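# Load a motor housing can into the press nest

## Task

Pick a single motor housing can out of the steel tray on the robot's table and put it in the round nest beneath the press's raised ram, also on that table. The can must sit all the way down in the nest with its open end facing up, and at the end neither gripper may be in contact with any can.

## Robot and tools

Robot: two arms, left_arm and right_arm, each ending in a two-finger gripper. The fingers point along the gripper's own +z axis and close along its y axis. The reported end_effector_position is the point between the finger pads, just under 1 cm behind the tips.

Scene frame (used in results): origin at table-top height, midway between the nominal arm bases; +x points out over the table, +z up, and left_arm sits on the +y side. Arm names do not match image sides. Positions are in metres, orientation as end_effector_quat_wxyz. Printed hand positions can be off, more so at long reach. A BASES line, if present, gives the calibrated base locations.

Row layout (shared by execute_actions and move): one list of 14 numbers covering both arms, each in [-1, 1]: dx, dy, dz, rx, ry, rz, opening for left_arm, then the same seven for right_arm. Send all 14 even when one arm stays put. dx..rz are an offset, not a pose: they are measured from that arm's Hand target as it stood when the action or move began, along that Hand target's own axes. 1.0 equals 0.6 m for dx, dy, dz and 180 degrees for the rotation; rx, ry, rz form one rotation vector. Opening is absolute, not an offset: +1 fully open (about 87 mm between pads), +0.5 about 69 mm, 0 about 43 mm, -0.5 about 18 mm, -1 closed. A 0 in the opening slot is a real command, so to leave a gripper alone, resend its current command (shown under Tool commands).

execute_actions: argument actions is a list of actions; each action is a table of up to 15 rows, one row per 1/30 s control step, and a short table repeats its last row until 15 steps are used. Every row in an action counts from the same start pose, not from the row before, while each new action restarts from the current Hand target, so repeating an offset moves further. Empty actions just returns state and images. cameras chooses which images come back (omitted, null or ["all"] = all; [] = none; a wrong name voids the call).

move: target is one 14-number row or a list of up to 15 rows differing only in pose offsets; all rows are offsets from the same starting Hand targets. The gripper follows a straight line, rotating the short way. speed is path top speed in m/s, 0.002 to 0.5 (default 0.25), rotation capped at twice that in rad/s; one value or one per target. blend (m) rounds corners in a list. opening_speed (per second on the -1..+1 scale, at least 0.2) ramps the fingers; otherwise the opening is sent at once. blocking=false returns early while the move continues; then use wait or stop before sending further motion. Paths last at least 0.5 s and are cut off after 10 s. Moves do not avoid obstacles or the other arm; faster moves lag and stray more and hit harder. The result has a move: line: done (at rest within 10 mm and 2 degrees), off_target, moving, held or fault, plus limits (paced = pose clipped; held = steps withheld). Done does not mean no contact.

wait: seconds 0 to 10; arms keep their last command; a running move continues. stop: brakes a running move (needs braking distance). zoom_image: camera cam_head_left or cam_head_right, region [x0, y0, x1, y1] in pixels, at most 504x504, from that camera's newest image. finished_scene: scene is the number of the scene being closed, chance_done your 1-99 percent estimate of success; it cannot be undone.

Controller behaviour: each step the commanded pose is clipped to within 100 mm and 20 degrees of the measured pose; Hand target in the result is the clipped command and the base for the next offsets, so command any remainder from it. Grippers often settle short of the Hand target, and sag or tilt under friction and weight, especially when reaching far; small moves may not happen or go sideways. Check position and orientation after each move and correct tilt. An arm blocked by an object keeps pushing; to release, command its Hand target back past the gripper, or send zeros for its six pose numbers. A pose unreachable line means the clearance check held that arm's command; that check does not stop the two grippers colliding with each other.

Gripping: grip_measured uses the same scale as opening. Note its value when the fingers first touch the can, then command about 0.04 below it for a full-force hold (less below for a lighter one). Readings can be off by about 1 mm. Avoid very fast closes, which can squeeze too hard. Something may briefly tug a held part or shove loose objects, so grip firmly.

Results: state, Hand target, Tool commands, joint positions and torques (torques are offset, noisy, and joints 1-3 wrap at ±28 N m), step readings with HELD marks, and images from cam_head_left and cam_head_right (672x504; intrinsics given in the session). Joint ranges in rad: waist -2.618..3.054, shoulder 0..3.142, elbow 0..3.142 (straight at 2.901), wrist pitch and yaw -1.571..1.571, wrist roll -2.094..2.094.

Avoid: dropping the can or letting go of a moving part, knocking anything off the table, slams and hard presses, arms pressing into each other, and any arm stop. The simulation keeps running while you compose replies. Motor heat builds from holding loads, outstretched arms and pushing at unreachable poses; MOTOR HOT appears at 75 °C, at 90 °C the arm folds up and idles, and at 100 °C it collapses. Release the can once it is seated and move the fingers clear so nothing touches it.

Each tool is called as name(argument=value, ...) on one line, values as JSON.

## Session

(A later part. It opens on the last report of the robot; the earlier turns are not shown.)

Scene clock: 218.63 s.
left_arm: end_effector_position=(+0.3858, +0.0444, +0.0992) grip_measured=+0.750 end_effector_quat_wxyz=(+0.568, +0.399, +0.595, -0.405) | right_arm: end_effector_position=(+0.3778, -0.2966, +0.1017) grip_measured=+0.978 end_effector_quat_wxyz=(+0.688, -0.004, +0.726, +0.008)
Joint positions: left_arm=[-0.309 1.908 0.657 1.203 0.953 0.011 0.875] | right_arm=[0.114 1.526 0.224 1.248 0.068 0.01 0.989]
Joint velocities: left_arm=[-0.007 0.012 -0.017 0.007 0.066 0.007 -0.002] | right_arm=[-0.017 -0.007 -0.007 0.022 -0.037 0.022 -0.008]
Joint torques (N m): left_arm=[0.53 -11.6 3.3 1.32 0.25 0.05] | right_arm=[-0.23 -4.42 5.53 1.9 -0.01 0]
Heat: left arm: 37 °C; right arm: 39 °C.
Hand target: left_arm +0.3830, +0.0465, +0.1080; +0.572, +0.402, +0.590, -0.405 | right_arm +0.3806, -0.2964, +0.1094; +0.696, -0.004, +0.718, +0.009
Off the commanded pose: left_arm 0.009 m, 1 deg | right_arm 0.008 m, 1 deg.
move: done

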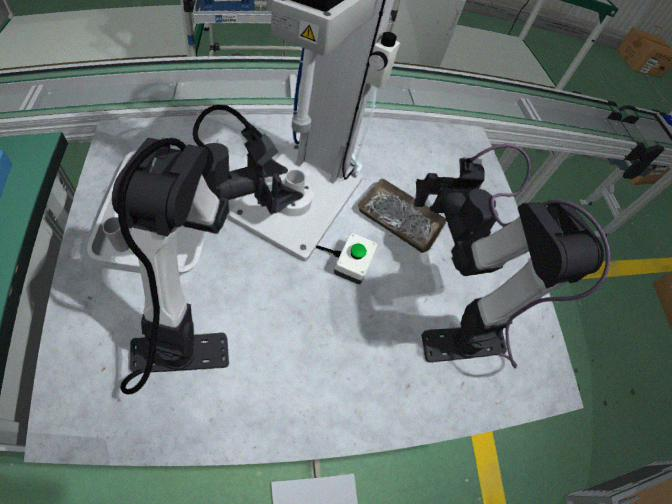

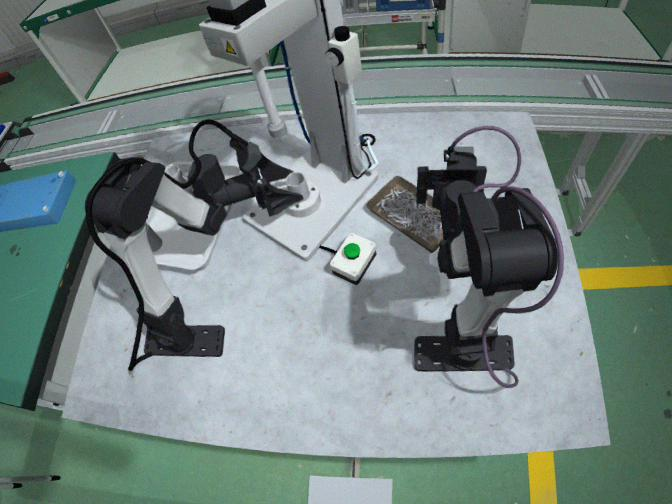

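move(target=[-0.01,0,-0.1,0,0,0,0.75,0,0,0,0,0,0,1], speed=0.1)

zoom_image(camera="cam_head_left", region=[240, 120, 340, 220])

zoom_image(camera="cam_head_right", region=[250, 130, 350, 230])

zoom_image(camera="cam_head_left", region=[80, 90, 300, 280])

Scene clock: 225.70 s.
left_arm: end_effector_position=(+0.3648, +0.1012, +0.1087) grip_measured=+0.750 end_effector_quat_wxyz=(+0.566, +0.398, +0.597, -0.406) | right_arm: end_effector_position=(+0.3778, -0.2966, +0.1017) grip_measured=+0.978 end_effector_quat_wxyz=(+0.688, -0.004, +0.726, +0.008)
Joint positions: left_arm=[-0.134 1.775 0.543 1.162 1.128 0.029 0.875] | right_arm=[0.114 1.526 0.224 1.248 0.068 0.01 0.989]
Joint velocities: left_arm=[0.022 0.007 -0.007 -0.007 -0.095 -0.022 -0.02] | right_arm=[0.002 -0.007 0.012 -0.037 0.022 0.022 -0.008]
Joint torques (N m): left_arm=[0.57 -10.09 3.32 1.29 0.28 0.2] | right_arm=[-0.23 -4.42 5.53 1.9 -0.01 -0.01]
Heat: left arm: 38 °C; right arm: 39 °C.
Hand target: left_arm +0.3620, +0.1030, +0.1152; +0.571, +0.405, +0.591, -0.402 | right_arm +0.3806, -0.2964, +0.1094; +0.696, -0.004, +0.718, +0.009
Off the commanded pose: left_arm 0.007 m, 1 deg | right_arm 0.008 m, 1 deg.
move: done

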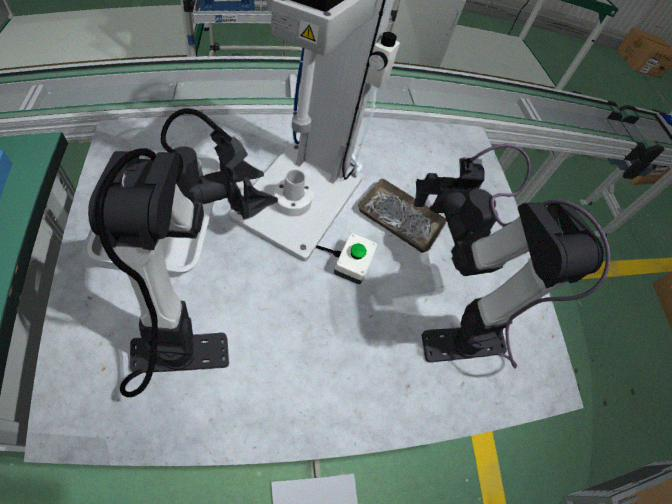

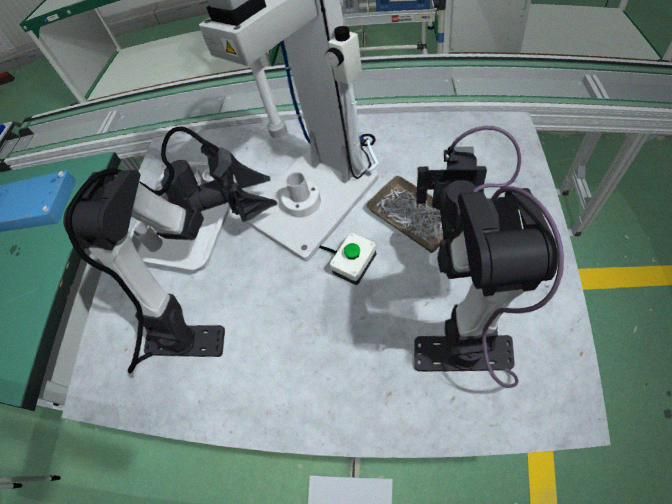

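Scaled by 5.040.

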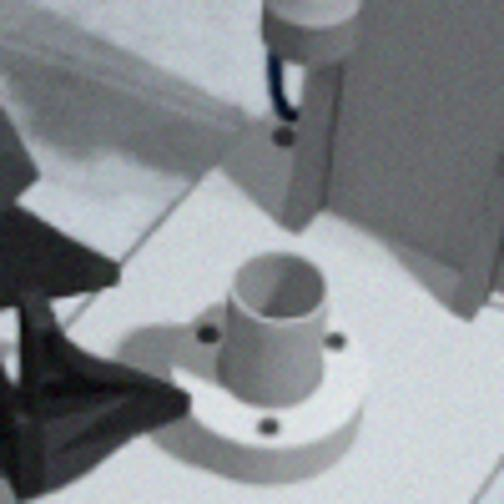

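Scaled by 5.040.

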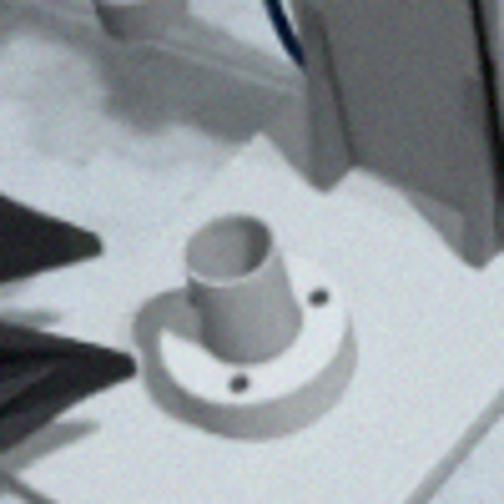

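Scaled by 2.291.

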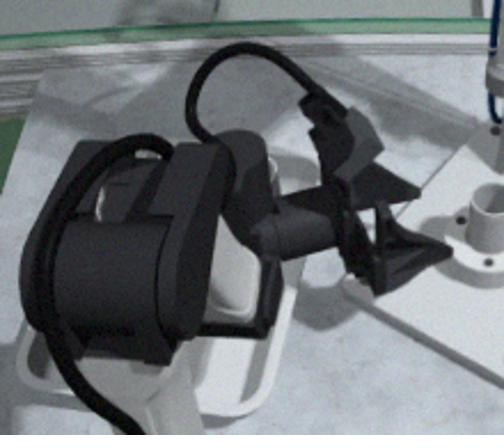

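zoom_image(camera="cam_head_right", region=[60, 110, 300, 290])

Scaled by 2.100.

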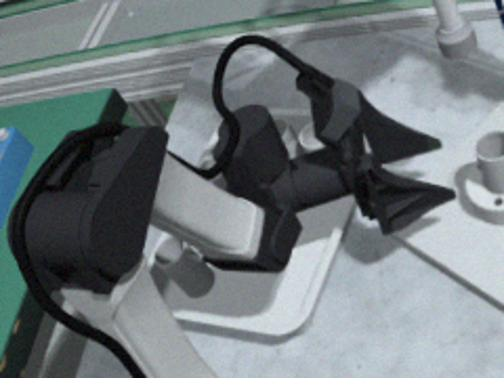

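move(target=[-0.12,0,0.02,0,0,0,0.75,0,0,0,0,0,0,1], speed=0.12)

zoom_image(camera="cam_head_right", region=[60, 90, 340, 290])

Scene clock: 231.47 s.
left_arm: end_effector_position=(+0.3642, +0.0922, +0.1706) grip_measured=+0.750 end_effector_quat_wxyz=(+0.555, +0.394, +0.605, -0.414) | right_arm: end_effector_position=(+0.3778, -0.2966, +0.1017) grip_measured=+0.978 end_effector_quat_wxyz=(+0.688, -0.004, +0.726, +0.008)
Joint positions: left_arm=[-0.163 1.543 0.66 0.789 1.107 0.019 0.875] | right_arm=[0.114 1.526 0.224 1.248 0.068 0.01 0.989]
Joint velocities: left_arm=[-0.022 0.002 -0.002 -0.037 -0.066 0.051 -0.013] | right_arm=[-0.017 -0.002 -0.017 0.051 -0.051 -0.037 0.018]
Joint torques (N m): left_arm=[-0.55 -9.03 7.65 1.31 0.1 0.18] | right_arm=[-0.23 -4.42 5.55 1.9 -0.01 0]
Heat: left arm: 38 °C; right arm: 39 °C.
Hand target: left_arm +0.3685, +0.0901, +0.1877; +0.571, +0.404, +0.590, -0.403 | right_arm +0.3806, -0.2964, +0.1094; +0.696, -0.004, +0.718, +0.009
Off the commanded pose: left_arm 0.017 m, 3 deg | right_arm 0.008 m, 1 deg.
move: off_target (left_arm)

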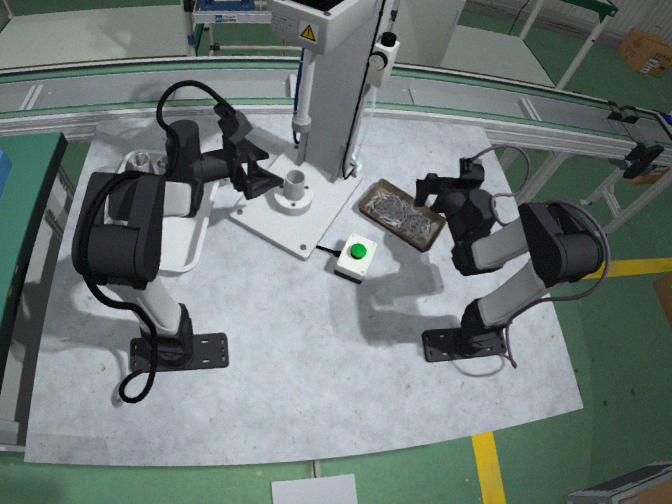

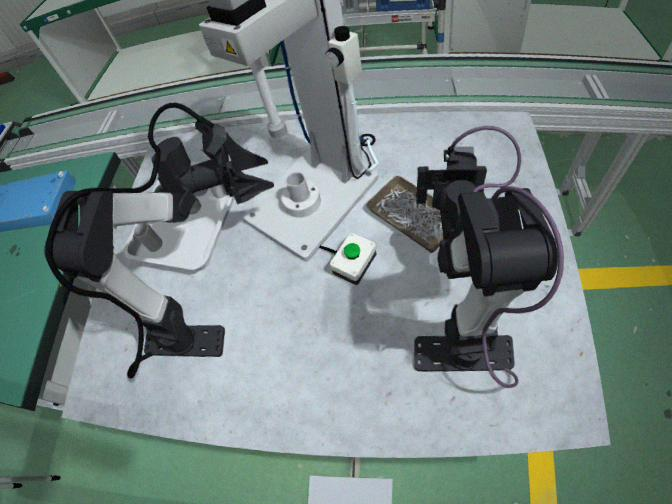

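Scaled by 1.800.

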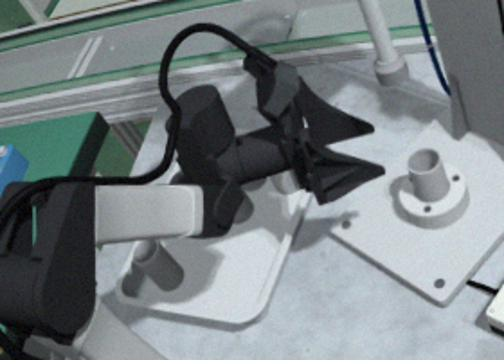

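Clear of all cans; the can is seated.

finished_scene(scene=2, chance_done=90)

The scene is finished: the task was done.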